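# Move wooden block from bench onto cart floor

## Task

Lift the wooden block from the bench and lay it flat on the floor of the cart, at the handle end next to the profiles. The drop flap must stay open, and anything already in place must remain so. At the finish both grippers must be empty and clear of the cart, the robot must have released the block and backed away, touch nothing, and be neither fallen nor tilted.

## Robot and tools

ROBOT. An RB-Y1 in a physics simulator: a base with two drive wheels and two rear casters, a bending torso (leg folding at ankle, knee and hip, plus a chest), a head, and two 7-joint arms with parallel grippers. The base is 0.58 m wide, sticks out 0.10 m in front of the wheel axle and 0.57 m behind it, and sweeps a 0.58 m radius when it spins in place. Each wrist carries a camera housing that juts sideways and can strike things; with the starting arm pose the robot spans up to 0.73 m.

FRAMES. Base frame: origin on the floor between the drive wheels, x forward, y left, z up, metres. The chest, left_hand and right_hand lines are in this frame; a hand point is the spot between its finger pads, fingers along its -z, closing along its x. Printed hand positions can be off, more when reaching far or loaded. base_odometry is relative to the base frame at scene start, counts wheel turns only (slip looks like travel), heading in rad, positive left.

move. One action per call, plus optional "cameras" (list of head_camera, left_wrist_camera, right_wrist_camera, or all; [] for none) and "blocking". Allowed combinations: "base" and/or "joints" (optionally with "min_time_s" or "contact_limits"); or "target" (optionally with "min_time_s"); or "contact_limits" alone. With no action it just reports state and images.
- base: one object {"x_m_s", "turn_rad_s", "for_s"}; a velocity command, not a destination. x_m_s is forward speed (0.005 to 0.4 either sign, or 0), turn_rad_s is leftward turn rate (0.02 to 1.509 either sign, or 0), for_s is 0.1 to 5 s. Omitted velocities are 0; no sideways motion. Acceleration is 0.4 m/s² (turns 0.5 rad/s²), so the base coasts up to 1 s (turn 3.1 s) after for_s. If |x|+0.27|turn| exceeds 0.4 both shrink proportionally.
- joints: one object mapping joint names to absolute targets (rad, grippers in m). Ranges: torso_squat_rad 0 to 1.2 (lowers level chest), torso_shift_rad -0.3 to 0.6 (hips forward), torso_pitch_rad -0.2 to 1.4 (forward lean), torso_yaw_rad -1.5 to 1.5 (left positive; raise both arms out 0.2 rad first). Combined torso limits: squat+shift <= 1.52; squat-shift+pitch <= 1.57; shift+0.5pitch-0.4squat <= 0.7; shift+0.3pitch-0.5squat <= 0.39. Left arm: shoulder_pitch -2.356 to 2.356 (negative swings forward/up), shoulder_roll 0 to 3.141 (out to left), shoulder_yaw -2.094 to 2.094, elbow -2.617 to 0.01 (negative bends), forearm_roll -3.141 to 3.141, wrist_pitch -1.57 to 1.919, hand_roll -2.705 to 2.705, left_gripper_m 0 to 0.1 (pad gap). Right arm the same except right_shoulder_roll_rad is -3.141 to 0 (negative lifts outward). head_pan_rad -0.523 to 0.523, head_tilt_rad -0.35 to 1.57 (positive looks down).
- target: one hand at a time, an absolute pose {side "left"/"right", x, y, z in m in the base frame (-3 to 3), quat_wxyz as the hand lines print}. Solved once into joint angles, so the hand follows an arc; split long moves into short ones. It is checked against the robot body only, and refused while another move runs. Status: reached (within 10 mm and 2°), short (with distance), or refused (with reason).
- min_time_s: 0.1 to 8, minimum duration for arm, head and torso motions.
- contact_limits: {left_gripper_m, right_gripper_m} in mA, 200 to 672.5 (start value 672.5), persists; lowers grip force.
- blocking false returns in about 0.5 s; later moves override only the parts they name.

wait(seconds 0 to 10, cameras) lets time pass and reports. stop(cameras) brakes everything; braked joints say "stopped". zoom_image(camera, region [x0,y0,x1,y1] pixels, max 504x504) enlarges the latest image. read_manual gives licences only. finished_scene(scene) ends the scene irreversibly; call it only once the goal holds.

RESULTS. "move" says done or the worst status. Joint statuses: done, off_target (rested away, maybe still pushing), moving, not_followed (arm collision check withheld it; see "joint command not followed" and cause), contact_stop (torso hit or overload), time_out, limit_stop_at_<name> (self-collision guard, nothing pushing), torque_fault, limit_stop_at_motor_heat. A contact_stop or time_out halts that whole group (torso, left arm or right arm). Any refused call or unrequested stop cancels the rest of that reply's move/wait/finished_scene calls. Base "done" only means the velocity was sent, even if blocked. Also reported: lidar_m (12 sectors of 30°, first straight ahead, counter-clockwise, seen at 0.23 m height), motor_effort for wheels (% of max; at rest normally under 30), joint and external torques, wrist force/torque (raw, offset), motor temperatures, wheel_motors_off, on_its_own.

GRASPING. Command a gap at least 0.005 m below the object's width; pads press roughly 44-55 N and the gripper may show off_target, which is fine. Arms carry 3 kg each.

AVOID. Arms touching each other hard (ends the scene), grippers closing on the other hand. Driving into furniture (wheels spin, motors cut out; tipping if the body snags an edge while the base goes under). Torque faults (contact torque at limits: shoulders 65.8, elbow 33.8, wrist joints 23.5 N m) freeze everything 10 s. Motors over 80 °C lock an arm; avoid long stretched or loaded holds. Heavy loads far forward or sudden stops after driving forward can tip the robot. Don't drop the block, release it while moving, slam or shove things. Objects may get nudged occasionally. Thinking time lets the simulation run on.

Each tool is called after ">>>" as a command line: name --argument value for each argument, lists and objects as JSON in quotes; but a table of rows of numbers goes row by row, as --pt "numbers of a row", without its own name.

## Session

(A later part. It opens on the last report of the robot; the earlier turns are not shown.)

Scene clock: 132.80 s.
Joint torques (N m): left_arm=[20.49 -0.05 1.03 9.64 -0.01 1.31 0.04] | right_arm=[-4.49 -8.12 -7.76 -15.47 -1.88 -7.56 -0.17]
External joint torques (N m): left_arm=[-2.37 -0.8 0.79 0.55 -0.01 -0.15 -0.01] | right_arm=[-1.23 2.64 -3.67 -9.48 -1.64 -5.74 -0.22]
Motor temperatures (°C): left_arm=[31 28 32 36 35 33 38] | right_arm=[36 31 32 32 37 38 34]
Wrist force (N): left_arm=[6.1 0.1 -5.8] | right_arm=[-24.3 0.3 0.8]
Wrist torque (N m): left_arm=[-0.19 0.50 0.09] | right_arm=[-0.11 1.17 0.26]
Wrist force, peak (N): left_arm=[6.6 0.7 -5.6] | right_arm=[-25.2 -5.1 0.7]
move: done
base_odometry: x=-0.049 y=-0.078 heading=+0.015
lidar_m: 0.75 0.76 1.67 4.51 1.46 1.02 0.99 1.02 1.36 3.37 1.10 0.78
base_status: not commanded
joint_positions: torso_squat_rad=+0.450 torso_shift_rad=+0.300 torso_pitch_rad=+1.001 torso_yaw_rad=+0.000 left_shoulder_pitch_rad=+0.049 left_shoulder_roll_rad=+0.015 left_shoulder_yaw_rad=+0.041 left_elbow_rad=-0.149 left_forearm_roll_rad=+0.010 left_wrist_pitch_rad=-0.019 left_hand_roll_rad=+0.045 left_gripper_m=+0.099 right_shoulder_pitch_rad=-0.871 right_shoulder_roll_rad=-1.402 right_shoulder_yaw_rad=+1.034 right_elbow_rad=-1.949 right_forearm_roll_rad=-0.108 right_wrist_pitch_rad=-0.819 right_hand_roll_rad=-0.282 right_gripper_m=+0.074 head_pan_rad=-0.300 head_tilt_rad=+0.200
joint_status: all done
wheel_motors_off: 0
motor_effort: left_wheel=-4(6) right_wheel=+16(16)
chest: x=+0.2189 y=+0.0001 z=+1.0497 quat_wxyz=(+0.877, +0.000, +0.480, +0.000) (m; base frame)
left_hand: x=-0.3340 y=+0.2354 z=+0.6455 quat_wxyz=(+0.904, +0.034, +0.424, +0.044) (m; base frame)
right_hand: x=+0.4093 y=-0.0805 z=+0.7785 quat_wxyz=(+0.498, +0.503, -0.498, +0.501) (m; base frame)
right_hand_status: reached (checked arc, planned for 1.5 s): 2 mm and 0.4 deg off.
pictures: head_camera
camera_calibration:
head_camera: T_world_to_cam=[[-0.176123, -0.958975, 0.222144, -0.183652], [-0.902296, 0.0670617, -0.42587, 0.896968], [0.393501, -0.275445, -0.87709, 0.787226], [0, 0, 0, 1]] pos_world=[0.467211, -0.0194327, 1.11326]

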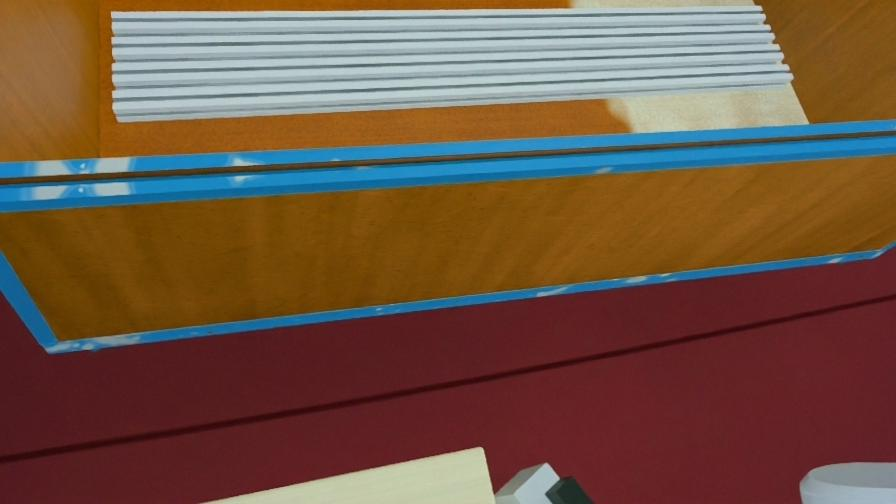

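>>> move --base '{"x_m_s":0.15,"for_s":3.2}' --joints '{"head_tilt_rad":0.6,"head_pan_rad":-0.1}' --cameras '["head_camera"]'

Scene clock: 141.83 s.
Joint torques (N m): left_arm=[20.53 -0.15 0.96 9.74 -0.05 1.29 -0.1] | right_arm=[-5.48 -7.81 -7.54 -15.12 -1.74 -7.51 -0.33]
External joint torques (N m): left_arm=[-2.34 -0.9 0.73 0.64 -0.05 -0.17 -0.14] | right_arm=[-2.23 2.96 -3.45 -9.12 -1.5 -5.69 -0.38]
Motor temperatures (°C): left_arm=[31 28 32 36 35 33 38] | right_arm=[35 31 32 33 36 38 34]
Wrist force (N): left_arm=[5.8 0.3 -5.3] | right_arm=[-24.9 0.2 0.8]
Wrist torque (N m): left_arm=[-0.22 0.45 0.07] | right_arm=[-0.17 1.12 0.26]
Wrist force, peak (N): left_arm=[6.7 1.0 -6.1] | right_arm=[-25.7 -1.0 0.7]
move: done
base_odometry: x=+0.431 y=-0.070 heading=+0.015
lidar_m: 0.26 0.28 0.81 3.75 2.16 1.54 1.46 1.50 2.03 4.99 0.41 0.28
base_status: done (sent for 3.2 of 3.2 s)
joint_positions: torso_squat_rad=+0.450 torso_shift_rad=+0.300 torso_pitch_rad=+1.001 torso_yaw_rad=+0.000 left_shoulder_pitch_rad=+0.049 left_shoulder_roll_rad=+0.015 left_shoulder_yaw_rad=+0.041 left_elbow_rad=-0.149 left_forearm_roll_rad=+0.010 left_wrist_pitch_rad=-0.019 left_hand_roll_rad=+0.045 left_gripper_m=+0.099 right_shoulder_pitch_rad=-0.871 right_shoulder_roll_rad=-1.402 right_shoulder_yaw_rad=+1.034 right_elbow_rad=-1.949 right_forearm_roll_rad=-0.108 right_wrist_pitch_rad=-0.819 right_hand_roll_rad=-0.282 right_gripper_m=+0.074 head_pan_rad=-0.100 head_tilt_rad=+0.600
joint_status: all done
wheel_motors_off: 0
motor_effort: left_wheel=-1(24) right_wheel=+1(42)
chest: x=+0.2190 y=+0.0001 z=+1.0496 quat_wxyz=(+0.877, +0.000, +0.480, +0.000) (m; base frame)
left_hand: x=-0.3340 y=+0.2354 z=+0.6455 quat_wxyz=(+0.904, +0.034, +0.424, +0.044) (m; base frame)
right_hand: x=+0.4092 y=-0.0805 z=+0.7785 quat_wxyz=(+0.499, +0.503, -0.498, +0.501) (m; base frame)
pictures: head_camera
camera_calibration:
head_camera: T_world_to_cam=[[-0.0794382, -0.994688, 0.0654619, -0.04371], [-0.996497, 0.0775174, -0.031381, 0.485252], [0.0261399, -0.0677255, -0.997362, 1.07076], [0, 0, 0, 1]] pos_world=[0.45209, -0.00857541, 1.08603]

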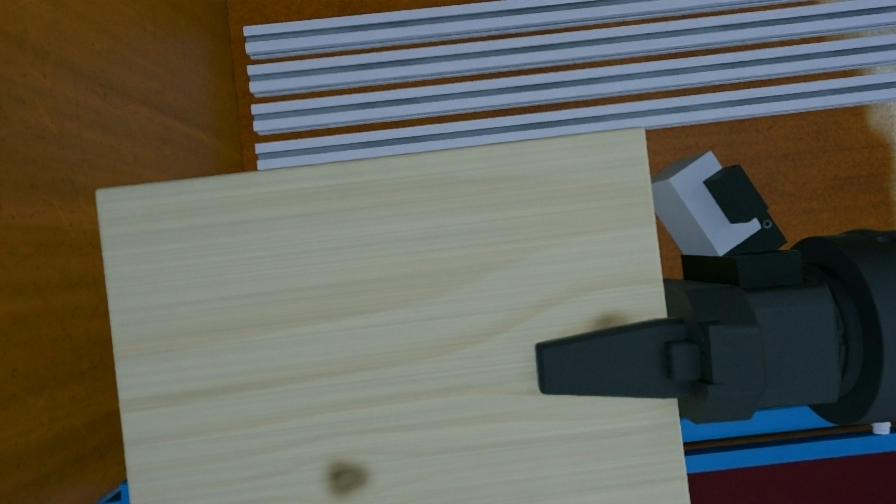

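>>> move --base '{"x_m_s":0.1,"for_s":0.3}' --cameras '[]'

>>> move --target '{"side":"right","x":0.455,"y":-0.07,"z":0.78,"quat_wxyz":[0.5,0.5,-0.5,0.5]}' --min_time_s 1.5 --cameras '[]'

>>> move --joints '{"head_tilt_rad":0.85,"head_pan_rad":0}' --cameras '["head_camera"]'

Scene clock: 149.23 s.
Joint torques (N m): left_arm=[20.49 0.02 1 9.68 -0.14 1.34 0] | right_arm=[-5.79 -7.97 -7.04 -15.07 -1.84 -7.63 -0.3]
External joint torques (N m): left_arm=[-2.37 -0.72 0.76 0.58 -0.13 -0.13 -0.04] | right_arm=[-2.53 2.8 -2.96 -9.08 -1.6 -5.81 -0.35]
Motor temperatures (°C): left_arm=[31 28 32 36 35 33 38] | right_arm=[35 31 32 33 36 39 34]
Wrist force (N): left_arm=[5.4 0.5 -5.4] | right_arm=[-24.6 0.1 1.2]
Wrist torque (N m): left_arm=[-0.21 0.44 -0.03] | right_arm=[-0.09 1.12 0.29]
Wrist force, peak (N): left_arm=[6.6 -0.1 -6.0] | right_arm=[-26.2 -1.0 1.0]
move: done
base_odometry: x=+0.461 y=-0.070 heading=+0.015
lidar_m: 0.23 0.24 0.35 3.65 2.22 1.57 1.48 1.56 2.07 5.02 0.36 0.25
base_status: done (sent for 0.3 of 0.3 s)
joint_positions: torso_squat_rad=+0.450 torso_shift_rad=+0.300 torso_pitch_rad=+1.001 torso_yaw_rad=+0.000 left_shoulder_pitch_rad=+0.049 left_shoulder_roll_rad=+0.015 left_shoulder_yaw_rad=+0.041 left_elbow_rad=-0.149 left_forearm_roll_rad=+0.010 left_wrist_pitch_rad=-0.019 left_hand_roll_rad=+0.045 left_gripper_m=+0.099 right_shoulder_pitch_rad=-0.871 right_shoulder_roll_rad=-1.402 right_shoulder_yaw_rad=+1.034 right_elbow_rad=-1.949 right_forearm_roll_rad=-0.108 right_wrist_pitch_rad=-0.819 right_hand_roll_rad=-0.282 right_gripper_m=+0.074 head_pan_rad=-0.100 head_tilt_rad=+0.600
joint_status: not commanded
wheel_motors_off: 0
motor_effort: left_wheel=-2(22) right_wheel=+1(25)
chest: x=+0.2189 y=+0.0001 z=+1.0496 quat_wxyz=(+0.877, +0.000, +0.480, +0.000) (m; base frame)
left_hand: x=-0.3340 y=+0.2354 z=+0.6455 quat_wxyz=(+0.904, +0.034, +0.424, +0.044) (m; base frame)
right_hand: x=+0.4092 y=-0.0805 z=+0.7785 quat_wxyz=(+0.499, +0.503, -0.498, +0.501) (m; base frame)
pictures: none
No camera images: "cameras" was empty.

Scene clock: 151.07 s.
Joint torques (N m): left_arm=[20.51 -0.36 0.99 9.48 -0.14 1.37 -0.13] | right_arm=[-10.93 -6.43 -9.93 -13.64 -2.22 -7.12 -0.59]
External joint torques (N m): left_arm=[-2.36 -1.1 0.75 0.38 -0.13 -0.09 -0.18] | right_arm=[-5.67 4.53 -4.63 -7.98 -1.81 -5.37 -0.64]
Motor temperatures (°C): left_arm=[31 28 32 36 35 33 38] | right_arm=[35 31 32 33 36 39 34]
Wrist force (N): left_arm=[5.8 0.3 -5.4] | right_arm=[-24.4 0.2 0.8]
Wrist torque (N m): left_arm=[-0.19 0.47 0.06] | right_arm=[-0.10 1.15 0.26]
Wrist force, peak (N): left_arm=[6.6 1.4 -5.6] | right_arm=[-25.4 0.8 0.5]
move: done
base_odometry: x=+0.461 y=-0.070 heading=+0.015
lidar_m: 0.23 0.24 0.34 3.64 2.22 1.57 1.48 1.57 2.05 5.01 0.36 0.24
base_status: not commanded
joint_positions: torso_squat_rad=+0.450 torso_shift_rad=+0.300 torso_pitch_rad=+1.001 torso_yaw_rad=+0.000 left_shoulder_pitch_rad=+0.049 left_shoulder_roll_rad=+0.015 left_shoulder_yaw_rad=+0.041 left_elbow_rad=-0.149 left_forearm_roll_rad=+0.010 left_wrist_pitch_rad=-0.019 left_hand_roll_rad=+0.045 left_gripper_m=+0.099 right_shoulder_pitch_rad=-0.993 right_shoulder_roll_rad=-1.369 right_shoulder_yaw_rad=+1.022 right_elbow_rad=-1.878 right_forearm_roll_rad=-0.096 right_wrist_pitch_rad=-0.811 right_hand_roll_rad=-0.411 right_gripper_m=+0.074 head_pan_rad=-0.100 head_tilt_rad=+0.600
joint_status: all done
wheel_motors_off: 0
motor_effort: left_wheel=-2(3) right_wheel=+1(3)
chest: x=+0.2189 y=+0.0001 z=+1.0496 quat_wxyz=(+0.877, +0.000, +0.480, +0.000) (m; base frame)
left_hand: x=-0.3340 y=+0.2354 z=+0.6455 quat_wxyz=(+0.904, +0.034, +0.424, +0.044) (m; base frame)
right_hand: x=+0.4547 y=-0.0709 z=+0.7785 quat_wxyz=(+0.502, +0.499, -0.499, +0.501) (m; base frame)
right_hand_status: reached (checked arc, planned for 1.5 s): 2 mm and 0.3 deg off.
pictures: none
No camera images: "cameras" was empty.

Scene clock: 151.87 s.
Joint torques (N m): left_arm=[20.03 -0.29 1.14 9.59 -0.02 1.35 -0.03] | right_arm=[-10.86 -5.86 -10.01 -13.47 -2.33 -7.06 -0.63]
External joint torques (N m): left_arm=[-2.83 -1.03 0.91 0.49 -0.01 -0.11 -0.07] | right_arm=[-5.6 5.1 -4.71 -7.82 -1.92 -5.31 -0.68]
Motor temperatures (°C): left_arm=[31 28 32 36 35 33 38] | right_arm=[35 31 32 33 36 39 34]
Wrist force (N): left_arm=[6.0 0.4 -5.4] | right_arm=[-24.7 0.1 0.4]
Wrist torque (N m): left_arm=[-0.23 0.47 0.05] | right_arm=[-0.11 1.14 0.28]
Wrist force, peak (N): left_arm=[6.5 0.6 -5.8] | right_arm=[-24.9 0.4 0.8]
move: done
base_odometry: x=+0.461 y=-0.070 heading=+0.015
lidar_m: 0.23 0.25 0.34 3.66 2.21 1.57 1.49 1.55 2.07 5.01 0.37 0.25
base_status: not commanded
joint_positions: torso_squat_rad=+0.450 torso_shift_rad=+0.300 torso_pitch_rad=+1.001 torso_yaw_rad=+0.000 left_shoulder_pitch_rad=+0.049 left_shoulder_roll_rad=+0.015 left_shoulder_yaw_rad=+0.041 left_elbow_rad=-0.149 left_forearm_roll_rad=+0.010 left_wrist_pitch_rad=-0.019 left_hand_roll_rad=+0.045 left_gripper_m=+0.099 right_shoulder_pitch_rad=-0.993 right_shoulder_roll_rad=-1.369 right_shoulder_yaw_rad=+1.022 right_elbow_rad=-1.878 right_forearm_roll_rad=-0.096 right_wrist_pitch_rad=-0.811 right_hand_roll_rad=-0.411 right_gripper_m=+0.074 head_pan_rad=+0.000 head_tilt_rad=+0.850
joint_status: all done
wheel_motors_off: 0
motor_effort: left_wheel=-2(2) right_wheel=+2(3)
chest: x=+0.2189 y=+0.0001 z=+1.0496 quat_wxyz=(+0.877, +0.000, +0.480, +0.000) (m; base frame)
left_hand: x=-0.3340 y=+0.2354 z=+0.6455 quat_wxyz=(+0.904, +0.034, +0.424, +0.044) (m; base frame)
right_hand: x=+0.4547 y=-0.0709 z=+0.7785 quat_wxyz=(+0.502, +0.499, -0.499, +0.501) (m; base frame)
pictures: head_camera
camera_calibration:
head_camera: T_world_to_cam=[[-0.0293522, -0.999502, -0.0116215, 0.0240738], [-0.974914, 0.0260598, 0.221053, 0.189045], [-0.22064, 0.0178184, -0.975193, 1.14411], [0, 0, 0, 1]] pos_world=[0.437445, -0.00125082, 1.07422]

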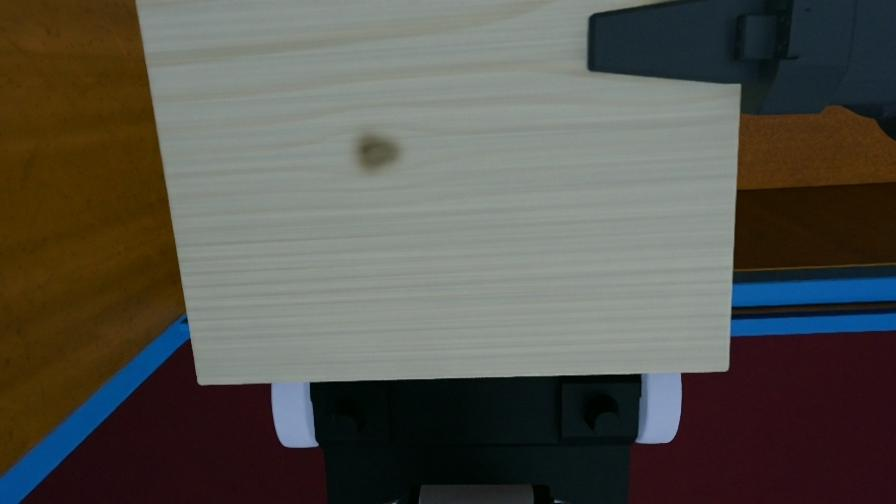

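>>> move --joints '{"torso_squat_rad":0.75,"torso_shift_rad":0.36}' --min_time_s 1.5 --cameras '["head_camera"]'

>>> move --joints '{"torso_squat_rad":1.0,"torso_shift_rad":0.5}' --min_time_s 1.5 --cameras '["head_camera"]'

Scene clock: 162.90 s.
Joint torques (N m): left_arm=[20.23 -0.32 1.11 9.27 -0.03 1.23 0.06] | right_arm=[-9.4 -7.13 -9.41 -14.07 -2.56 -7.32 -0.61]
External joint torques (N m): left_arm=[-2.64 -1.06 0.87 0.17 -0.02 -0.23 0.02] | right_arm=[-4.13 3.82 -4.1 -8.42 -2.15 -5.57 -0.66]
Motor temperatures (°C): left_arm=[31 28 32 36 35 33 38] | right_arm=[35 31 32 33 36 39 34]
Wrist force (N): left_arm=[5.9 0.5 -6.0] | right_arm=[-24.4 0.5 0.3]
Wrist torque (N m): left_arm=[-0.25 0.48 0.02] | right_arm=[-0.10 1.14 0.26]
Wrist force, peak (N): left_arm=[7.5 1.2 -5.3] | right_arm=[-28.2 -0.4 -1.5]
move: done
base_odometry: x=+0.461 y=-0.070 heading=+0.015
lidar_m: 0.23 0.25 0.35 3.64 2.22 1.56 1.49 1.54 2.05 5.02 0.36 0.25
base_status: not commanded
joint_positions: torso_squat_rad=+0.750 torso_shift_rad=+0.360 torso_pitch_rad=+1.001 torso_yaw_rad=+0.000 left_shoulder_pitch_rad=+0.049 left_shoulder_roll_rad=+0.015 left_shoulder_yaw_rad=+0.041 left_elbow_rad=-0.149 left_forearm_roll_rad=+0.010 left_wrist_pitch_rad=-0.019 left_hand_roll_rad=+0.045 left_gripper_m=+0.099 right_shoulder_pitch_rad=-0.994 right_shoulder_roll_rad=-1.368 right_shoulder_yaw_rad=+1.022 right_elbow_rad=-1.878 right_forearm_roll_rad=-0.096 right_wrist_pitch_rad=-0.811 right_hand_roll_rad=-0.411 right_gripper_m=+0.074 head_pan_rad=+0.000 head_tilt_rad=+0.850
joint_status: all done
wheel_motors_off: 0
motor_effort: left_wheel=-3(6) right_wheel=+2(15)
chest: x=+0.2131 y=+0.0001 z=+0.9268 quat_wxyz=(+0.877, +0.000, +0.480, +0.000) (m; base frame)
left_hand: x=-0.3399 y=+0.2354 z=+0.5228 quat_wxyz=(+0.904, +0.034, +0.424, +0.044) (m; base frame)
right_hand: x=+0.4490 y=-0.0708 z=+0.6558 quat_wxyz=(+0.502, +0.499, -0.499, +0.501) (m; base frame)
pictures: head_camera
camera_calibration:
head_camera: T_world_to_cam=[[-0.0293522, -0.999502, -0.0116215, 0.0224723], [-0.974914, 0.0260598, 0.221053, 0.210461], [-0.22064, 0.0178184, -0.975193, 1.02295], [0, 0, 0, 1]] pos_world=[0.431545, -0.00125082, 0.951315]

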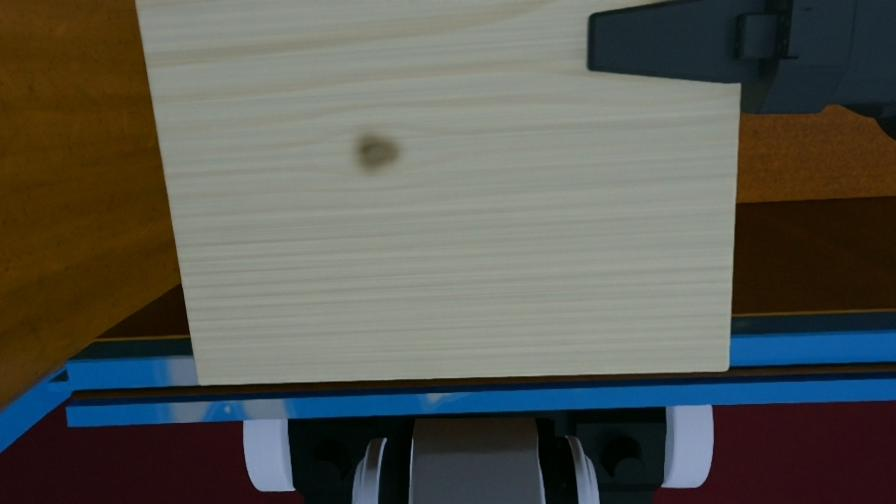

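Scene clock: 164.70 s.
Joint torques (N m): left_arm=[20.28 -0.02 0.73 9.24 -0.13 1.29 0.05] | right_arm=[-9.19 -7.34 -9.33 -14.15 -2.57 -7.22 -0.52]
External joint torques (N m): left_arm=[-2.59 -0.77 0.49 0.14 -0.12 -0.18 0.01] | right_arm=[-3.92 3.62 -4.02 -8.49 -2.16 -5.48 -0.57]
Motor temperatures (°C): left_arm=[31 28 32 36 35 33 38] | right_arm=[35 31 32 33 36 39 34]
Wrist force (N): left_arm=[6.0 0.6 -5.4] | right_arm=[-24.4 0.5 0.6]
Wrist torque (N m): left_arm=[-0.24 0.46 0.04] | right_arm=[-0.07 1.18 0.29]
Wrist force, peak (N): left_arm=[6.3 0.2 -6.2] | right_arm=[-25.5 0.5 0.7]
move: done
base_odometry: x=+0.461 y=-0.070 heading=+0.015
lidar_m: 0.23 0.25 0.35 3.66 2.21 1.58 1.49 1.55 2.05 5.01 0.38 0.27
base_status: not commanded
joint_positions: torso_squat_rad=+1.000 torso_shift_rad=+0.500 torso_pitch_rad=+1.001 torso_yaw_rad=+0.000 left_shoulder_pitch_rad=+0.049 left_shoulder_roll_rad=+0.015 left_shoulder_yaw_rad=+0.041 left_elbow_rad=-0.149 left_forearm_roll_rad=+0.010 left_wrist_pitch_rad=-0.019 left_hand_roll_rad=+0.045 left_gripper_m=+0.099 right_shoulder_pitch_rad=-0.994 right_shoulder_roll_rad=-1.368 right_shoulder_yaw_rad=+1.022 right_elbow_rad=-1.878 right_forearm_roll_rad=-0.096 right_wrist_pitch_rad=-0.811 right_hand_roll_rad=-0.411 right_gripper_m=+0.074 head_pan_rad=+0.000 head_tilt_rad=+0.850
joint_status: all done
wheel_motors_off: 0
motor_effort: left_wheel=-6(7) right_wheel=+5(8)
chest: x=+0.2139 y=-0.0001 z=+0.7794 quat_wxyz=(+0.877, +0.000, +0.480, +0.000) (m; base frame)
left_hand: x=-0.3390 y=+0.2354 z=+0.3753 quat_wxyz=(+0.904, +0.034, +0.424, +0.044) (m; base frame)
right_hand: x=+0.4498 y=-0.0709 z=+0.5083 quat_wxyz=(+0.502, +0.499, -0.499, +0.501) (m; base frame)
pictures: head_camera
camera_calibration:
head_camera: T_world_to_cam=[[-0.0294962, -0.999495, -0.0117921, 0.0207851], [-0.974909, 0.0261626, 0.221061, 0.243918], [-0.220641, 0.0180167, -0.975189, 0.87941], [0, 0, 0, 1]] pos_world=[0.432445, -0.00145102, 0.803915]

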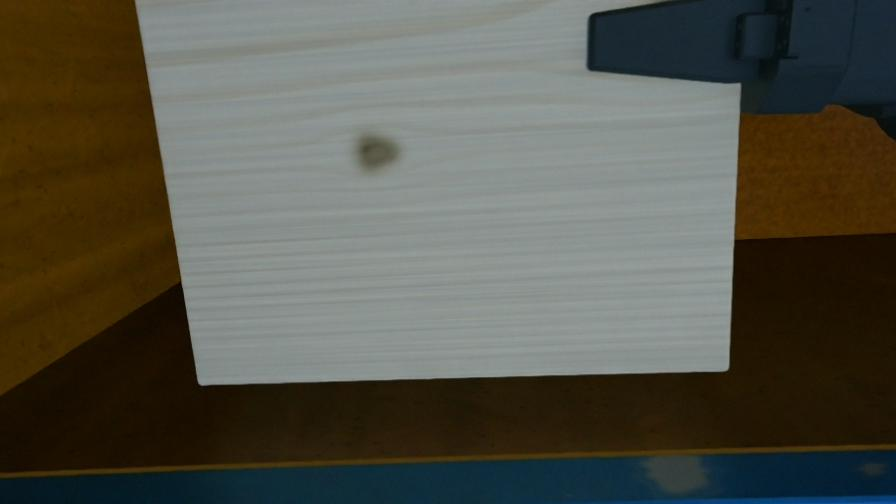

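>>> move --joints '{"head_tilt_rad":0.5}' --cameras '["head_camera","left_wrist_camera"]'

Scene clock: 168.87 s.
Joint torques (N m): left_arm=[20.29 0.35 0.88 9.17 -0.14 1.33 0.07] | right_arm=[-9.69 -7.34 -9.34 -14.04 -2.46 -7.17 -0.55]
External joint torques (N m): left_arm=[-2.57 -0.4 0.65 0.07 -0.14 -0.14 0.03] | right_arm=[-4.42 3.62 -4.03 -8.38 -2.05 -5.42 -0.6]
Motor temperatures (°C): left_arm=[32 28 32 37 35 33 38] | right_arm=[35 31 32 33 36 39 34]
Wrist force (N): left_arm=[6.1 0.6 -5.6] | right_arm=[-24.3 0.6 0.9]
Wrist torque (N m): left_arm=[-0.23 0.53 0.01] | right_arm=[-0.11 1.18 0.28]
Wrist force, peak (N): left_arm=[6.9 0.2 -6.0] | right_arm=[-25.1 0.9 0.8]
move: done
base_odometry: x=+0.461 y=-0.070 heading=+0.015
lidar_m: 0.23 0.24 0.33 3.66 2.22 1.56 1.49 1.55 2.05 5.01 0.38 0.27
base_status: not commanded
joint_positions: torso_squat_rad=+1.000 torso_shift_rad=+0.500 torso_pitch_rad=+1.001 torso_yaw_rad=+0.000 left_shoulder_pitch_rad=+0.049 left_shoulder_roll_rad=+0.015 left_shoulder_yaw_rad=+0.041 left_elbow_rad=-0.149 left_forearm_roll_rad=+0.010 left_wrist_pitch_rad=-0.019 left_hand_roll_rad=+0.045 left_gripper_m=+0.099 right_shoulder_pitch_rad=-0.994 right_shoulder_roll_rad=-1.368 right_shoulder_yaw_rad=+1.022 right_elbow_rad=-1.878 right_forearm_roll_rad=-0.096 right_wrist_pitch_rad=-0.811 right_hand_roll_rad=-0.411 right_gripper_m=+0.074 head_pan_rad=+0.000 head_tilt_rad=+0.500
joint_status: all done
wheel_motors_off: 0
motor_effort: left_wheel=-5(6) right_wheel=+7(8)
chest: x=+0.2139 y=-0.0001 z=+0.7794 quat_wxyz=(+0.877, +0.000, +0.480, +0.000) (m; base frame)
left_hand: x=-0.3390 y=+0.2354 z=+0.3753 quat_wxyz=(+0.904, +0.034, +0.424, +0.044) (m; base frame)
right_hand: x=+0.4498 y=-0.0709 z=+0.5083 quat_wxyz=(+0.502, +0.499, -0.499, +0.501) (m; base frame)
pictures: head_camera, left_wrist_camera
camera_calibration:
head_camera: T_world_to_cam=[[-0.0236667, -0.999495, -0.021191, 0.0266552], [-0.991607, 0.0261643, -0.126613, 0.552612], [0.127104, 0.0180166, -0.991726, 0.756747], [0, 0, 0, 1]] pos_world=[0.45242, -0.00145101, 0.821019]
left_wrist_camera: T_world_to_cam=[[0.627971, 0.135653, -0.766323, 0.467978], [0.416484, -0.890396, 0.183676, 0.310866], [-0.657414, -0.434504, -0.61564, 0.182912], [0, 0, 0, 1]] pos_world=[-0.303098, 0.292786, 0.414131]

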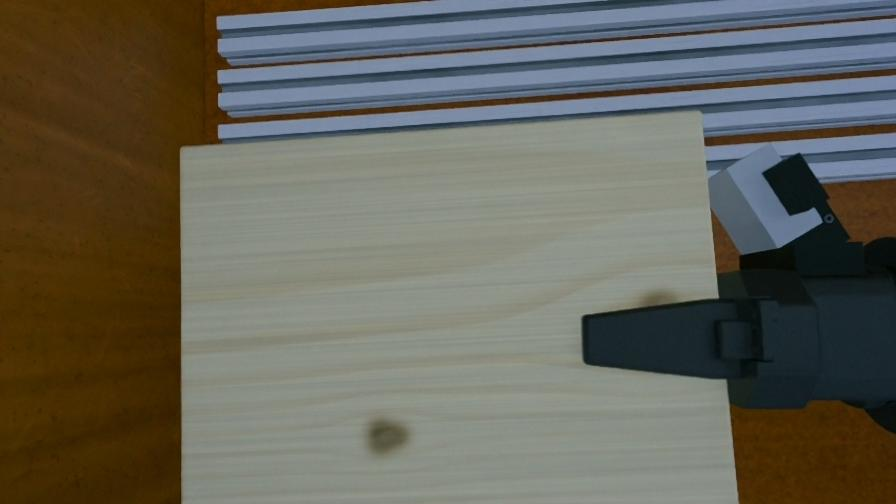

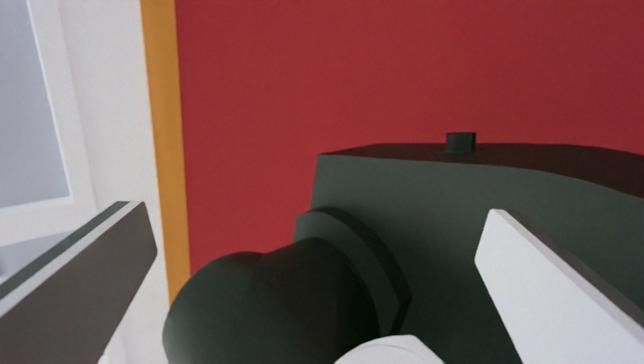

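>>> move --target '{"side":"right","x":0.45,"y":-0.065,"z":0.42,"quat_wxyz":[0.5,0.5,-0.5,0.5]}' --min_time_s 2 --cameras '["head_camera"]'

>>> move --target '{"side":"right","x":0.45,"y":-0.062,"z":0.38,"quat_wxyz":[0.5,0.5,-0.5,0.5]}' --min_time_s 1.5 --cameras '["head_camera"]'

Scene clock: 180.27 s.
Joint torques (N m): left_arm=[20.46 -0.13 1.03 9.26 -0.08 1.32 0.01] | right_arm=[-11.15 -5.18 -5.86 -12.03 -2.69 -7.15 -0.08]
External joint torques (N m): left_arm=[-2.41 -0.88 0.79 0.16 -0.08 -0.14 -0.03] | right_arm=[-5.56 4.34 -1.41 -7.16 -2.19 -5.4 -0.13]
Motor temperatures (°C): left_arm=[32 28 32 37 35 33 38] | right_arm=[35 31 32 33 36 39 34]
Wrist force (N): left_arm=[5.4 0.2 -5.2] | right_arm=[-24.3 0.6 0.4]
Wrist torque (N m): left_arm=[-0.17 0.42 0.05] | right_arm=[-0.19 1.19 0.29]
Wrist force, peak (N): left_arm=[6.6 -0.1 -6.0] | right_arm=[-25.5 0.5 0.7]
move: done
base_odometry: x=+0.461 y=-0.070 heading=+0.015
lidar_m: 0.23 0.24 0.34 3.65 2.22 1.56 1.48 1.56 2.06 5.01 0.38 0.26
base_status: not commanded
joint_positions: torso_squat_rad=+1.000 torso_shift_rad=+0.500 torso_pitch_rad=+1.001 torso_yaw_rad=+0.000 left_shoulder_pitch_rad=+0.049 left_shoulder_roll_rad=+0.015 left_shoulder_yaw_rad=+0.041 left_elbow_rad=-0.149 left_forearm_roll_rad=+0.010 left_wrist_pitch_rad=-0.019 left_hand_roll_rad=+0.045 left_gripper_m=+0.099 right_shoulder_pitch_rad=-1.056 right_shoulder_roll_rad=-1.088 right_shoulder_yaw_rad=+1.102 right_elbow_rad=-1.431 right_forearm_roll_rad=-0.002 right_wrist_pitch_rad=-0.992 right_hand_roll_rad=-0.395 right_gripper_m=+0.074 head_pan_rad=+0.000 head_tilt_rad=+0.500
joint_status: all done
wheel_motors_off: 0
motor_effort: left_wheel=-6(6) right_wheel=+6(8)
chest: x=+0.2139 y=-0.0001 z=+0.7794 quat_wxyz=(+0.877, +0.000, +0.480, +0.000) (m; base frame)
left_hand: x=-0.3390 y=+0.2354 z=+0.3753 quat_wxyz=(+0.904, +0.034, +0.424, +0.044) (m; base frame)
right_hand: x=+0.4496 y=-0.0660 z=+0.4188 quat_wxyz=(+0.502, +0.498, -0.498, +0.501) (m; base frame)
right_hand_status: reached (checked arc, planned for 2.0 s): 2 mm and 0.4 deg off.
pictures: head_camera
camera_calibration:
head_camera: T_world_to_cam=[[-0.0236667, -0.999495, -0.021191, 0.0266552], [-0.991607, 0.0261643, -0.126613, 0.552612], [0.127104, 0.0180166, -0.991726, 0.756747], [0, 0, 0, 1]] pos_world=[0.45242, -0.00145101, 0.821019]

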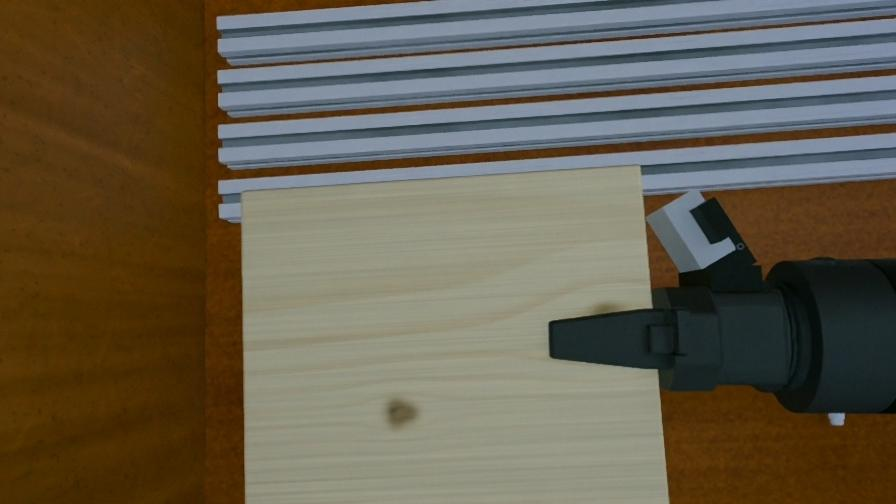

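Scene clock: 182.10 s.
Joint torques (N m): left_arm=[20.27 0.09 0.91 9.28 -0.02 1.26 0.05] | right_arm=[-0.83 5.16 -5.17 -10.83 -2.58 -7.49 -0.12]
External joint torques (N m): left_arm=[-2.59 -0.63 0.68 0.19 -0.01 -0.21 0.01] | right_arm=[5.11 13.75 -1.3 -6.71 -2.04 -5.73 -0.17]
Motor temperatures (°C): left_arm=[32 28 32 37 35 33 38] | right_arm=[35 31 32 33 36 39 34]
Wrist force (N): left_arm=[5.4 0.5 -5.4] | right_arm=[-24.5 1.3 0.8]
Wrist torque (N m): left_arm=[-0.25 0.39 0.06] | right_arm=[-0.23 1.14 0.30]
Wrist force, peak (N): left_arm=[6.0 -0.1 -6.3] | right_arm=[-25.6 0.3 1.0]
move: done
base_odometry: x=+0.461 y=-0.070 heading=+0.015
lidar_m: 0.22 0.24 0.30 3.66 2.21 1.57 1.48 1.55 2.05 5.01 0.36 0.25
base_status: not commanded
joint_positions: torso_squat_rad=+1.000 torso_shift_rad=+0.500 torso_pitch_rad=+1.000 torso_yaw_rad=+0.000 left_shoulder_pitch_rad=+0.049 left_shoulder_roll_rad=+0.015 left_shoulder_yaw_rad=+0.041 left_elbow_rad=-0.149 left_forearm_roll_rad=+0.010 left_wrist_pitch_rad=-0.019 left_hand_roll_rad=+0.045 left_gripper_m=+0.099 right_shoulder_pitch_rad=-1.095 right_shoulder_roll_rad=-0.946 right_shoulder_yaw_rad=+1.128 right_elbow_rad=-1.171 right_forearm_roll_rad=+0.025 right_wrist_pitch_rad=-1.108 right_hand_roll_rad=-0.378 right_gripper_m=+0.074 head_pan_rad=+0.000 head_tilt_rad=+0.500
joint_status: all done
wheel_motors_off: 0
motor_effort: left_wheel=-4(6) right_wheel=-27(34)
chest: x=+0.2139 y=+0.0004 z=+0.7795 quat_wxyz=(+0.877, +0.000, +0.480, +0.000) (m; base frame)
left_hand: x=-0.3391 y=+0.2351 z=+0.3751 quat_wxyz=(+0.904, +0.034, +0.424, +0.044) (m; base frame)
right_hand: x=+0.4509 y=-0.0633 z=+0.3797 quat_wxyz=(+0.503, +0.496, -0.498, +0.503) (m; base frame)
right_hand_status: reached (checked arc, planned for 1.5 s): 2 mm and 0.7 deg off.
pictures: head_camera
camera_calibration:
head_camera: T_world_to_cam=[[-0.0229443, -0.999528, -0.0204129, 0.0263883], [-0.991584, 0.0253547, -0.126957, 0.552779], [0.127414, 0.0173282, -0.991698, 0.756683], [0, 0, 0, 1]] pos_world=[0.45232, -0.000751695, 0.821119]

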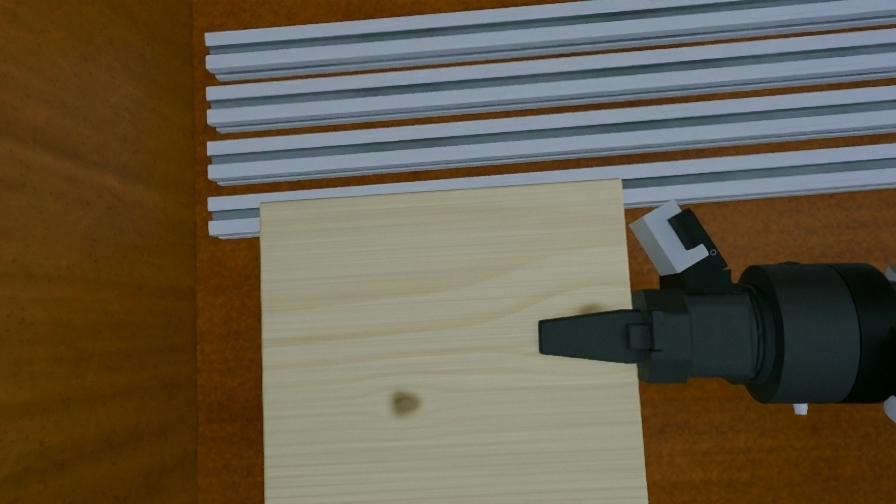

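>>> move --target '{"side":"right","x":0.45,"y":-0.065,"z":0.42,"quat_wxyz":[0.5,0.5,-0.5,0.5]}' --min_time_s 1 --cameras '[]'

>>> move --target '{"side":"right","x":0.45,"y":-0.07,"z":0.51,"quat_wxyz":[0.5,0.5,-0.5,0.5]}' --min_time_s 1.5 --cameras '[]'

>>> move --joints '{"torso_squat_rad":0.75,"torso_shift_rad":0.36}' --min_time_s 1.5 --cameras '[]'

>>> move --joints '{"torso_squat_rad":0.45,"torso_shift_rad":0.3,"left_shoulder_roll_rad":0.5}' --min_time_s 1.5 --cameras '[]'

>>> move --joints '{"torso_yaw_rad":0.4,"head_pan_rad":-0.3}' --min_time_s 2 --cameras '["head_camera"]'

Scene clock: 189.43 s.
Joint torques (N m): left_arm=[20.33 0.03 1.09 9.28 -0.14 1.3 0.02] | right_arm=[-7.88 -6.47 -8.74 -12.97 -2.81 -7.25 -0.75]
External joint torques (N m): left_arm=[-2.53 -0.71 0.85 0.18 -0.13 -0.16 -0.02] | right_arm=[-2.27 3.03 -4.31 -8.14 -2.3 -5.5 -0.8]
Motor temperatures (°C): left_arm=[32 28 32 37 35 33 38] | right_arm=[35 31 32 33 36 39 34]
Wrist force (N): left_arm=[5.6 -0.2 -6.3] | right_arm=[-24.0 0.1 0.4]
Wrist torque (N m): left_arm=[-0.13 0.40 0.04] | right_arm=[-0.20 1.19 0.26]
Wrist force, peak (N): left_arm=[6.3 0.7 -6.3] | right_arm=[-25.8 0.0 0.9]
move: done
base_odometry: x=+0.461 y=-0.070 heading=+0.015
lidar_m: 0.22 0.24 0.31 3.66 2.21 1.57 1.49 1.55 2.06 5.02 0.35 0.26
base_status: not commanded
joint_positions: torso_squat_rad=+1.000 torso_shift_rad=+0.500 torso_pitch_rad=+1.001 torso_yaw_rad=+0.000 left_shoulder_pitch_rad=+0.049 left_shoulder_roll_rad=+0.015 left_shoulder_yaw_rad=+0.041 left_elbow_rad=-0.149 left_forearm_roll_rad=+0.010 left_wrist_pitch_rad=-0.019 left_hand_roll_rad=+0.045 left_gripper_m=+0.099 right_shoulder_pitch_rad=-1.058 right_shoulder_roll_rad=-1.083 right_shoulder_yaw_rad=+1.103 right_elbow_rad=-1.419 right_forearm_roll_rad=-0.001 right_wrist_pitch_rad=-1.005 right_hand_roll_rad=-0.395 right_gripper_m=+0.074 head_pan_rad=+0.000 head_tilt_rad=+0.500
joint_status: all done
wheel_motors_off: 0
motor_effort: left_wheel=-3(4) right_wheel=+2(27)
chest: x=+0.2139 y=+0.0001 z=+0.7794 quat_wxyz=(+0.877, +0.000, +0.480, +0.000) (m; base frame)
left_hand: x=-0.3390 y=+0.2353 z=+0.3752 quat_wxyz=(+0.904, +0.034, +0.424, +0.044) (m; base frame)
right_hand: x=+0.4495 y=-0.0660 z=+0.4185 quat_wxyz=(+0.500, +0.500, -0.499, +0.500) (m; base frame)
right_hand_status: reached (checked arc, planned for 1.0 s): 2 mm and 0.1 deg off.
pictures: none
No camera images: "cameras" was empty.

Scene clock: 191.27 s.
Joint torques (N m): left_arm=[20.45 -0.18 1.08 9.19 -0.08 1.27 0] | right_arm=[-7.48 -8.55 -9.87 -14.58 -2.64 -7.11 -0.59]
External joint torques (N m): left_arm=[-2.41 -0.92 0.85 0.09 -0.07 -0.19 -0.04] | right_arm=[-2.2 2.41 -4.55 -8.93 -2.22 -5.37 -0.64]
Motor temperatures (°C): left_arm=[32 28 32 37 35 33 38] | right_arm=[35 31 32 33 36 39 34]
Wrist force (N): left_arm=[5.5 0.4 -5.6] | right_arm=[-24.5 0.7 0.9]
Wrist torque (N m): left_arm=[-0.19 0.43 0.01] | right_arm=[-0.14 1.16 0.32]
Wrist force, peak (N): left_arm=[6.1 0.6 -6.1] | right_arm=[-25.6 0.3 0.1]
move: done
base_odometry: x=+0.461 y=-0.070 heading=+0.015
lidar_m: 0.22 0.24 0.33 3.65 2.21 1.57 1.49 1.56 2.06 5.01 0.36 0.26
base_status: not commanded
joint_positions: torso_squat_rad=+1.000 torso_shift_rad=+0.500 torso_pitch_rad=+1.001 torso_yaw_rad=+0.000 left_shoulder_pitch_rad=+0.049 left_shoulder_roll_rad=+0.015 left_shoulder_yaw_rad=+0.041 left_elbow_rad=-0.149 left_forearm_roll_rad=+0.010 left_wrist_pitch_rad=-0.019 left_hand_roll_rad=+0.045 left_gripper_m=+0.099 right_shoulder_pitch_rad=-0.993 right_shoulder_roll_rad=-1.366 right_shoulder_yaw_rad=+1.020 right_elbow_rad=-1.876 right_forearm_roll_rad=-0.092 right_wrist_pitch_rad=-0.813 right_hand_roll_rad=-0.416 right_gripper_m=+0.074 head_pan_rad=+0.000 head_tilt_rad=+0.500
joint_status: all done
wheel_motors_off: 0
motor_effort: left_wheel=-2(4) right_wheel=+1(3)
chest: x=+0.2139 y=+0.0001 z=+0.7794 quat_wxyz=(+0.877, +0.000, +0.480, +0.000) (m; base frame)
left_hand: x=-0.3390 y=+0.2353 z=+0.3752 quat_wxyz=(+0.904, +0.034, +0.424, +0.044) (m; base frame)
right_hand: x=+0.4499 y=-0.0707 z=+0.5085 quat_wxyz=(+0.501, +0.500, -0.499, +0.501) (m; base frame)
right_hand_status: reached (checked arc, planned for 1.5 s): 2 mm and 0.2 deg off.
pictures: none
No camera images: "cameras" was empty.

Scene clock: 193.07 s.
Joint torques (N m): left_arm=[20.1 0.02 0.87 9.22 -0.21 1.36 -0.05] | right_arm=[-8.3 -7.99 -9.62 -13.95 -2.72 -7.16 -0.58]
External joint torques (N m): left_arm=[-2.76 -0.72 0.63 0.12 -0.21 -0.1 -0.09] | right_arm=[-3.02 2.96 -4.3 -8.3 -2.31 -5.42 -0.63]
Motor temperatures (°C): left_arm=[32 28 32 37 35 33 38] | right_arm=[35 31 32 33 36 39 34]
Wrist force (N): left_arm=[6.0 0.3 -5.5] | right_arm=[-24.5 0.6 0.4]
Wrist torque (N m): left_arm=[-0.19 0.49 0.03] | right_arm=[-0.15 1.17 0.26]
Wrist force, peak (N): left_arm=[6.1 0.8 -6.3] | right_arm=[-25.8 0.5 0.9]
move: done
base_odometry: x=+0.461 y=-0.070 heading=+0.015
lidar_m: 0.22 0.23 0.31 3.65 2.22 1.57 1.48 1.55 2.07 5.01 0.34 0.24
base_status: not commanded
joint_positions: torso_squat_rad=+0.750 torso_shift_rad=+0.360 torso_pitch_rad=+1.001 torso_yaw_rad=+0.000 left_shoulder_pitch_rad=+0.049 left_shoulder_roll_rad=+0.015 left_shoulder_yaw_rad=+0.041 left_elbow_rad=-0.149 left_forearm_roll_rad=+0.010 left_wrist_pitch_rad=-0.019 left_hand_roll_rad=+0.045 left_gripper_m=+0.099 right_shoulder_pitch_rad=-0.993 right_shoulder_roll_rad=-1.366 right_shoulder_yaw_rad=+1.020 right_elbow_rad=-1.876 right_forearm_roll_rad=-0.092 right_wrist_pitch_rad=-0.813 right_hand_roll_rad=-0.416 right_gripper_m=+0.074 head_pan_rad=+0.000 head_tilt_rad=+0.500
joint_status: all done
wheel_motors_off: 0
motor_effort: left_wheel=-2(4) right_wheel=+4(6)
chest: x=+0.2130 y=+0.0001 z=+0.9268 quat_wxyz=(+0.877, +0.000, +0.480, +0.000) (m; base frame)
left_hand: x=-0.3400 y=+0.2354 z=+0.5227 quat_wxyz=(+0.904, +0.034, +0.424, +0.044) (m; base frame)
right_hand: x=+0.4489 y=-0.0706 z=+0.6560 quat_wxyz=(+0.501, +0.500, -0.499, +0.501) (m; base frame)
pictures: none
No camera images: "cameras" was empty.

Scene clock: 194.87 s.
Joint torques (N m): left_arm=[20.79 5.62 1.46 9.14 -0.08 1.34 0.04] | right_arm=[-8.53 -8.08 -9.77 -13.99 -2.62 -7.06 -0.61]
External joint torques (N m): left_arm=[-3.08 -1.8 0.74 0.11 -0.1 -0.13 -0.01] | right_arm=[-3.25 2.87 -4.45 -8.34 -2.2 -5.32 -0.66]
Motor temperatures (°C): left_arm=[32 28 32 37 35 33 38] | right_arm=[35 31 32 33 36 39 34]
Wrist force (N): left_arm=[6.0 -0.9 -5.2] | right_arm=[-24.4 0.3 0.9]
Wrist torque (N m): left_arm=[-0.16 0.45 0.01] | right_arm=[-0.11 1.19 0.28]
Wrist force, peak (N): left_arm=[6.4 0.2 -5.6] | right_arm=[-26.4 0.1 0.9]
move: done
base_odometry: x=+0.461 y=-0.070 heading=+0.015
lidar_m: 0.22 0.24 0.33 3.65 2.22 1.56 1.49 1.55 2.06 5.02 0.35 0.24
base_status: not commanded
joint_positions: torso_squat_rad=+0.450 torso_shift_rad=+0.300 torso_pitch_rad=+1.001 torso_yaw_rad=+0.000 left_shoulder_pitch_rad=+0.049 left_shoulder_roll_rad=+0.500 left_shoulder_yaw_rad=+0.041 left_elbow_rad=-0.149 left_forearm_roll_rad=+0.010 left_wrist_pitch_rad=-0.019 left_hand_roll_rad=+0.045 left_gripper_m=+0.099 right_shoulder_pitch_rad=-0.993 right_shoulder_roll_rad=-1.367 right_shoulder_yaw_rad=+1.020 right_elbow_rad=-1.876 right_forearm_roll_rad=-0.092 right_wrist_pitch_rad=-0.813 right_hand_roll_rad=-0.416 right_gripper_m=+0.074 head_pan_rad=+0.000 head_tilt_rad=+0.500
joint_status: all done
wheel_motors_off: 0
motor_effort: left_wheel=-4(7) right_wheel=+5(10)
chest: x=+0.2189 y=+0.0001 z=+1.0496 quat_wxyz=(+0.877, +0.000, +0.480, +0.000) (m; base frame)
left_hand: x=-0.2553 y=+0.5889 z=+0.6980 quat_wxyz=(+0.881, +0.230, +0.403, -0.094) (m; base frame)
right_hand: x=+0.4548 y=-0.0707 z=+0.7788 quat_wxyz=(+0.501, +0.500, -0.499, +0.501) (m; base frame)
pictures: none
No camera images: "cameras" was empty.

Scene clock: 197.17 s.
Joint torques (N m): left_arm=[19.47 13.14 2.25 8.22 -0.09 1.25 0.04] | right_arm=[-10.47 -2.64 -9.95 -16.02 -2.53 -6.75 -0.66]
External joint torques (N m): left_arm=[-2.56 -2.6 0.95 0.02 -0.16 -0.12 -0.01] | right_arm=[-3.16 3.62 -4.44 -8.58 -2.15 -5.14 -0.71]
Motor temperatures (°C): left_arm=[32 28 32 37 35 33 38] | right_arm=[35 31 32 33 36 39 34]
Wrist force (N): left_arm=[5.9 -2.8 -4.3] | right_arm=[-23.5 1.4 8.5]
Wrist torque (N m): left_arm=[0.00 0.49 0.05] | right_arm=[0.06 1.08 0.26]
Wrist force, peak (N): left_arm=[6.4 -1.9 -5.3] | right_arm=[-24.5 0.8 6.9]
move: done
base_odometry: x=+0.461 y=-0.070 heading=+0.015
lidar_m: 0.23 0.24 0.33 3.65 2.20 1.57 1.50 1.56 2.07 5.01 0.36 0.24
base_status: not commanded
joint_positions: torso_squat_rad=+0.450 torso_shift_rad=+0.300 torso_pitch_rad=+1.001 torso_yaw_rad=+0.400 left_shoulder_pitch_rad=+0.049 left_shoulder_roll_rad=+0.500 left_shoulder_yaw_rad=+0.041 left_elbow_rad=-0.149 left_forearm_roll_rad=+0.010 left_wrist_pitch_rad=-0.019 left_hand_roll_rad=+0.045 left_gripper_m=+0.099 right_shoulder_pitch_rad=-0.993 right_shoulder_roll_rad=-1.367 right_shoulder_yaw_rad=+1.020 right_elbow_rad=-1.876 right_forearm_roll_rad=-0.092 right_wrist_pitch_rad=-0.813 right_hand_roll_rad=-0.416 right_gripper_m=+0.074 head_pan_rad=-0.300 head_tilt_rad=+0.500
joint_status: all done
wheel_motors_off: 0
motor_effort: left_wheel=-3(5) right_wheel=+5(6)
chest: x=+0.2189 y=+0.0001 z=+1.0496 quat_wxyz=(+0.860, +0.095, +0.470, +0.174) (m; base frame)
left_hand: x=-0.3807 y=+0.5580 z=+0.8936 quat_wxyz=(+0.835, +0.330, +0.435, +0.069) (m; base frame)
right_hand: x=+0.4545 y=+0.0732 z=+0.7792 quat_wxyz=(+0.354, +0.627, -0.519, +0.461) (m; base frame)
pictures: head_camera
camera_calibration:
head_camera: T_world_to_cam=[[0.0302604, -0.994018, -0.104939, 0.115294], [-0.991859, -0.0168696, -0.126219, 0.590772], [0.123694, 0.107904, -0.986436, 1.02007], [0, 0, 0, 1]] pos_world=[0.456297, 0.0145006, 1.0929]

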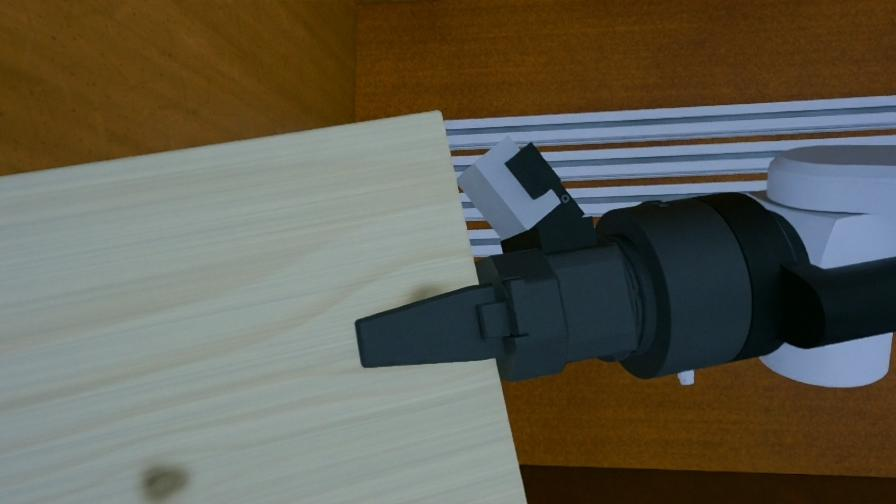

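>>> move --target '{"side":"right","x":0.45,"y":-0.07,"z":0.78,"quat_wxyz":[0.5,0.5,-0.5,0.5]}' --min_time_s 2 --cameras '["head_camera"]'

>>> move --joints '{"head_tilt_rad":0.85}' --cameras '["head_camera"]'

Scene clock: 200.63 s.
Joint torques (N m): left_arm=[19.55 13.4 2.05 8.31 0.06 1.14 0] | right_arm=[-5.79 -10.42 -5.17 -14.01 1.13 -7.62 -0.18]
External joint torques (N m): left_arm=[-2.48 -2.34 0.75 0.11 -0.01 -0.23 -0.05] | right_arm=[-2.24 1.62 -2.1 -8.66 0.61 -5.77 -0.23]
Motor temperatures (°C): left_arm=[32 28 32 37 35 33 38] | right_arm=[35 31 32 33 36 39 34]
Wrist force (N): left_arm=[5.1 -2.4 -3.9] | right_arm=[-24.7 1.0 1.0]
Wrist torque (N m): left_arm=[-0.08 0.42 0.02] | right_arm=[-0.15 1.13 0.30]
Wrist force, peak (N): left_arm=[5.7 -2.9 -5.0] | right_arm=[-24.4 0.1 7.8]
move: done
base_odometry: x=+0.461 y=-0.070 heading=+0.015
lidar_m: 0.23 0.24 0.33 3.65 2.22 1.57 1.48 1.55 2.06 5.03 0.36 0.24
base_status: not commanded
joint_positions: torso_squat_rad=+0.450 torso_shift_rad=+0.300 torso_pitch_rad=+1.001 torso_yaw_rad=+0.400 left_shoulder_pitch_rad=+0.049 left_shoulder_roll_rad=+0.500 left_shoulder_yaw_rad=+0.041 left_elbow_rad=-0.149 left_forearm_roll_rad=+0.010 left_wrist_pitch_rad=-0.019 left_hand_roll_rad=+0.045 left_gripper_m=+0.099 right_shoulder_pitch_rad=-0.594 right_shoulder_roll_rad=-2.078 right_shoulder_yaw_rad=+1.078 right_elbow_rad=-2.250 right_forearm_roll_rad=-0.711 right_wrist_pitch_rad=-0.931 right_hand_roll_rad=+0.246 right_gripper_m=+0.074 head_pan_rad=-0.300 head_tilt_rad=+0.500
joint_status: all done
wheel_motors_off: 0
motor_effort: left_wheel=-4(4) right_wheel=+4(5)
chest: x=+0.2189 y=+0.0001 z=+1.0496 quat_wxyz=(+0.860, +0.095, +0.470, +0.174) (m; base frame)
left_hand: x=-0.3807 y=+0.5580 z=+0.8936 quat_wxyz=(+0.835, +0.330, +0.435, +0.069) (m; base frame)
right_hand: x=+0.4502 y=-0.0705 z=+0.7788 quat_wxyz=(+0.501, +0.499, -0.499, +0.501) (m; base frame)
right_hand_status: reached (checked arc, planned for 2.0 s): 1 mm and 0.2 deg off.
pictures: head_camera
camera_calibration:
head_camera: T_world_to_cam=[[0.0302604, -0.994018, -0.104939, 0.115294], [-0.991859, -0.0168696, -0.126219, 0.590772], [0.123694, 0.107904, -0.986436, 1.02007], [0, 0, 0, 1]] pos_world=[0.456297, 0.0145006, 1.0929]

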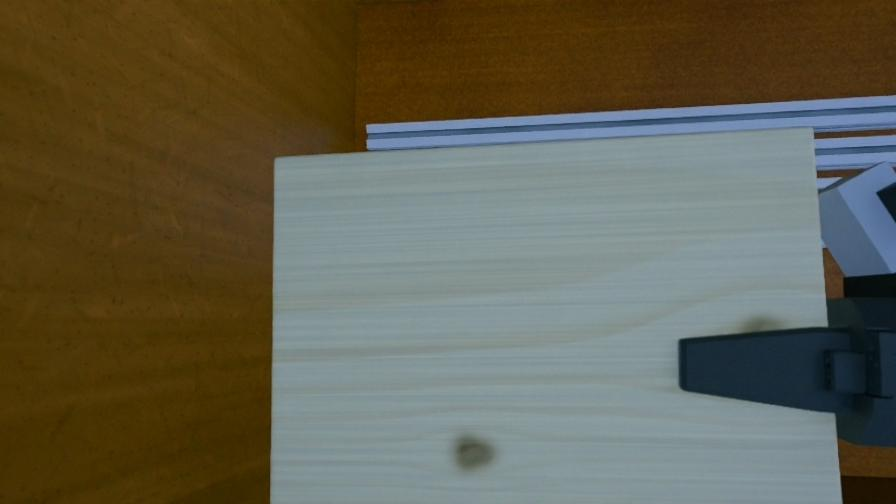

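Scene clock: 201.50 s.
Joint torques (N m): left_arm=[19.35 13.36 2.23 8.19 0.02 1.26 0.04] | right_arm=[-5.81 -10.28 -5.1 -13.91 1.1 -7.6 -0.3]
External joint torques (N m): left_arm=[-2.68 -2.38 0.94 -0.01 -0.05 -0.11 -0.01] | right_arm=[-2.26 1.76 -2.03 -8.55 0.58 -5.76 -0.35]
Motor temperatures (°C): left_arm=[32 28 32 37 35 33 38] | right_arm=[34 31 32 33 36 39 34]
Wrist force (N): left_arm=[5.9 -2.9 -4.1] | right_arm=[-24.5 0.7 0.9]
Wrist torque (N m): left_arm=[-0.02 0.48 0.02] | right_arm=[-0.13 1.16 0.27]
Wrist force, peak (N): left_arm=[5.8 -2.5 -4.8] | right_arm=[-25.3 1.2 0.7]
move: done
base_odometry: x=+0.461 y=-0.070 heading=+0.015
lidar_m: 0.23 0.23 0.32 3.65 2.24 1.57 1.48 1.55 2.07 5.01 0.34 0.25
base_status: not commanded
joint_positions: torso_squat_rad=+0.450 torso_shift_rad=+0.300 torso_pitch_rad=+1.001 torso_yaw_rad=+0.400 left_shoulder_pitch_rad=+0.049 left_shoulder_roll_rad=+0.500 left_shoulder_yaw_rad=+0.041 left_elbow_rad=-0.149 left_forearm_roll_rad=+0.010 left_wrist_pitch_rad=-0.019 left_hand_roll_rad=+0.045 left_gripper_m=+0.099 right_shoulder_pitch_rad=-0.594 right_shoulder_roll_rad=-2.078 right_shoulder_yaw_rad=+1.078 right_elbow_rad=-2.250 right_forearm_roll_rad=-0.711 right_wrist_pitch_rad=-0.931 right_hand_roll_rad=+0.246 right_gripper_m=+0.074 head_pan_rad=-0.300 head_tilt_rad=+0.850
joint_status: all done
wheel_motors_off: 0
motor_effort: left_wheel=-3(4) right_wheel=+5(6)
chest: x=+0.2189 y=+0.0001 z=+1.0496 quat_wxyz=(+0.860, +0.095, +0.470, +0.174) (m; base frame)
left_hand: x=-0.3807 y=+0.5580 z=+0.8936 quat_wxyz=(+0.835, +0.330, +0.435, +0.069) (m; base frame)
right_hand: x=+0.4502 y=-0.0705 z=+0.7788 quat_wxyz=(+0.501, +0.499, -0.499, +0.501) (m; base frame)
pictures: head_camera
camera_calibration:
head_camera: T_world_to_cam=[[0.0245411, -0.99512, -0.0955702, 0.10691], [-0.974403, -0.0451802, 0.220223, 0.18889], [-0.223466, 0.0877194, -0.970757, 1.14063], [0, 0, 0, 1]] pos_world=[0.436323, 0.0148669, 1.07589]

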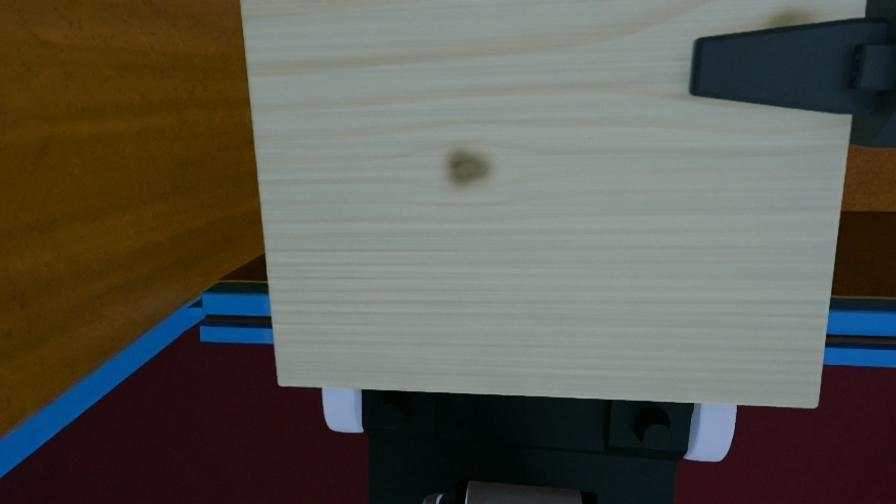

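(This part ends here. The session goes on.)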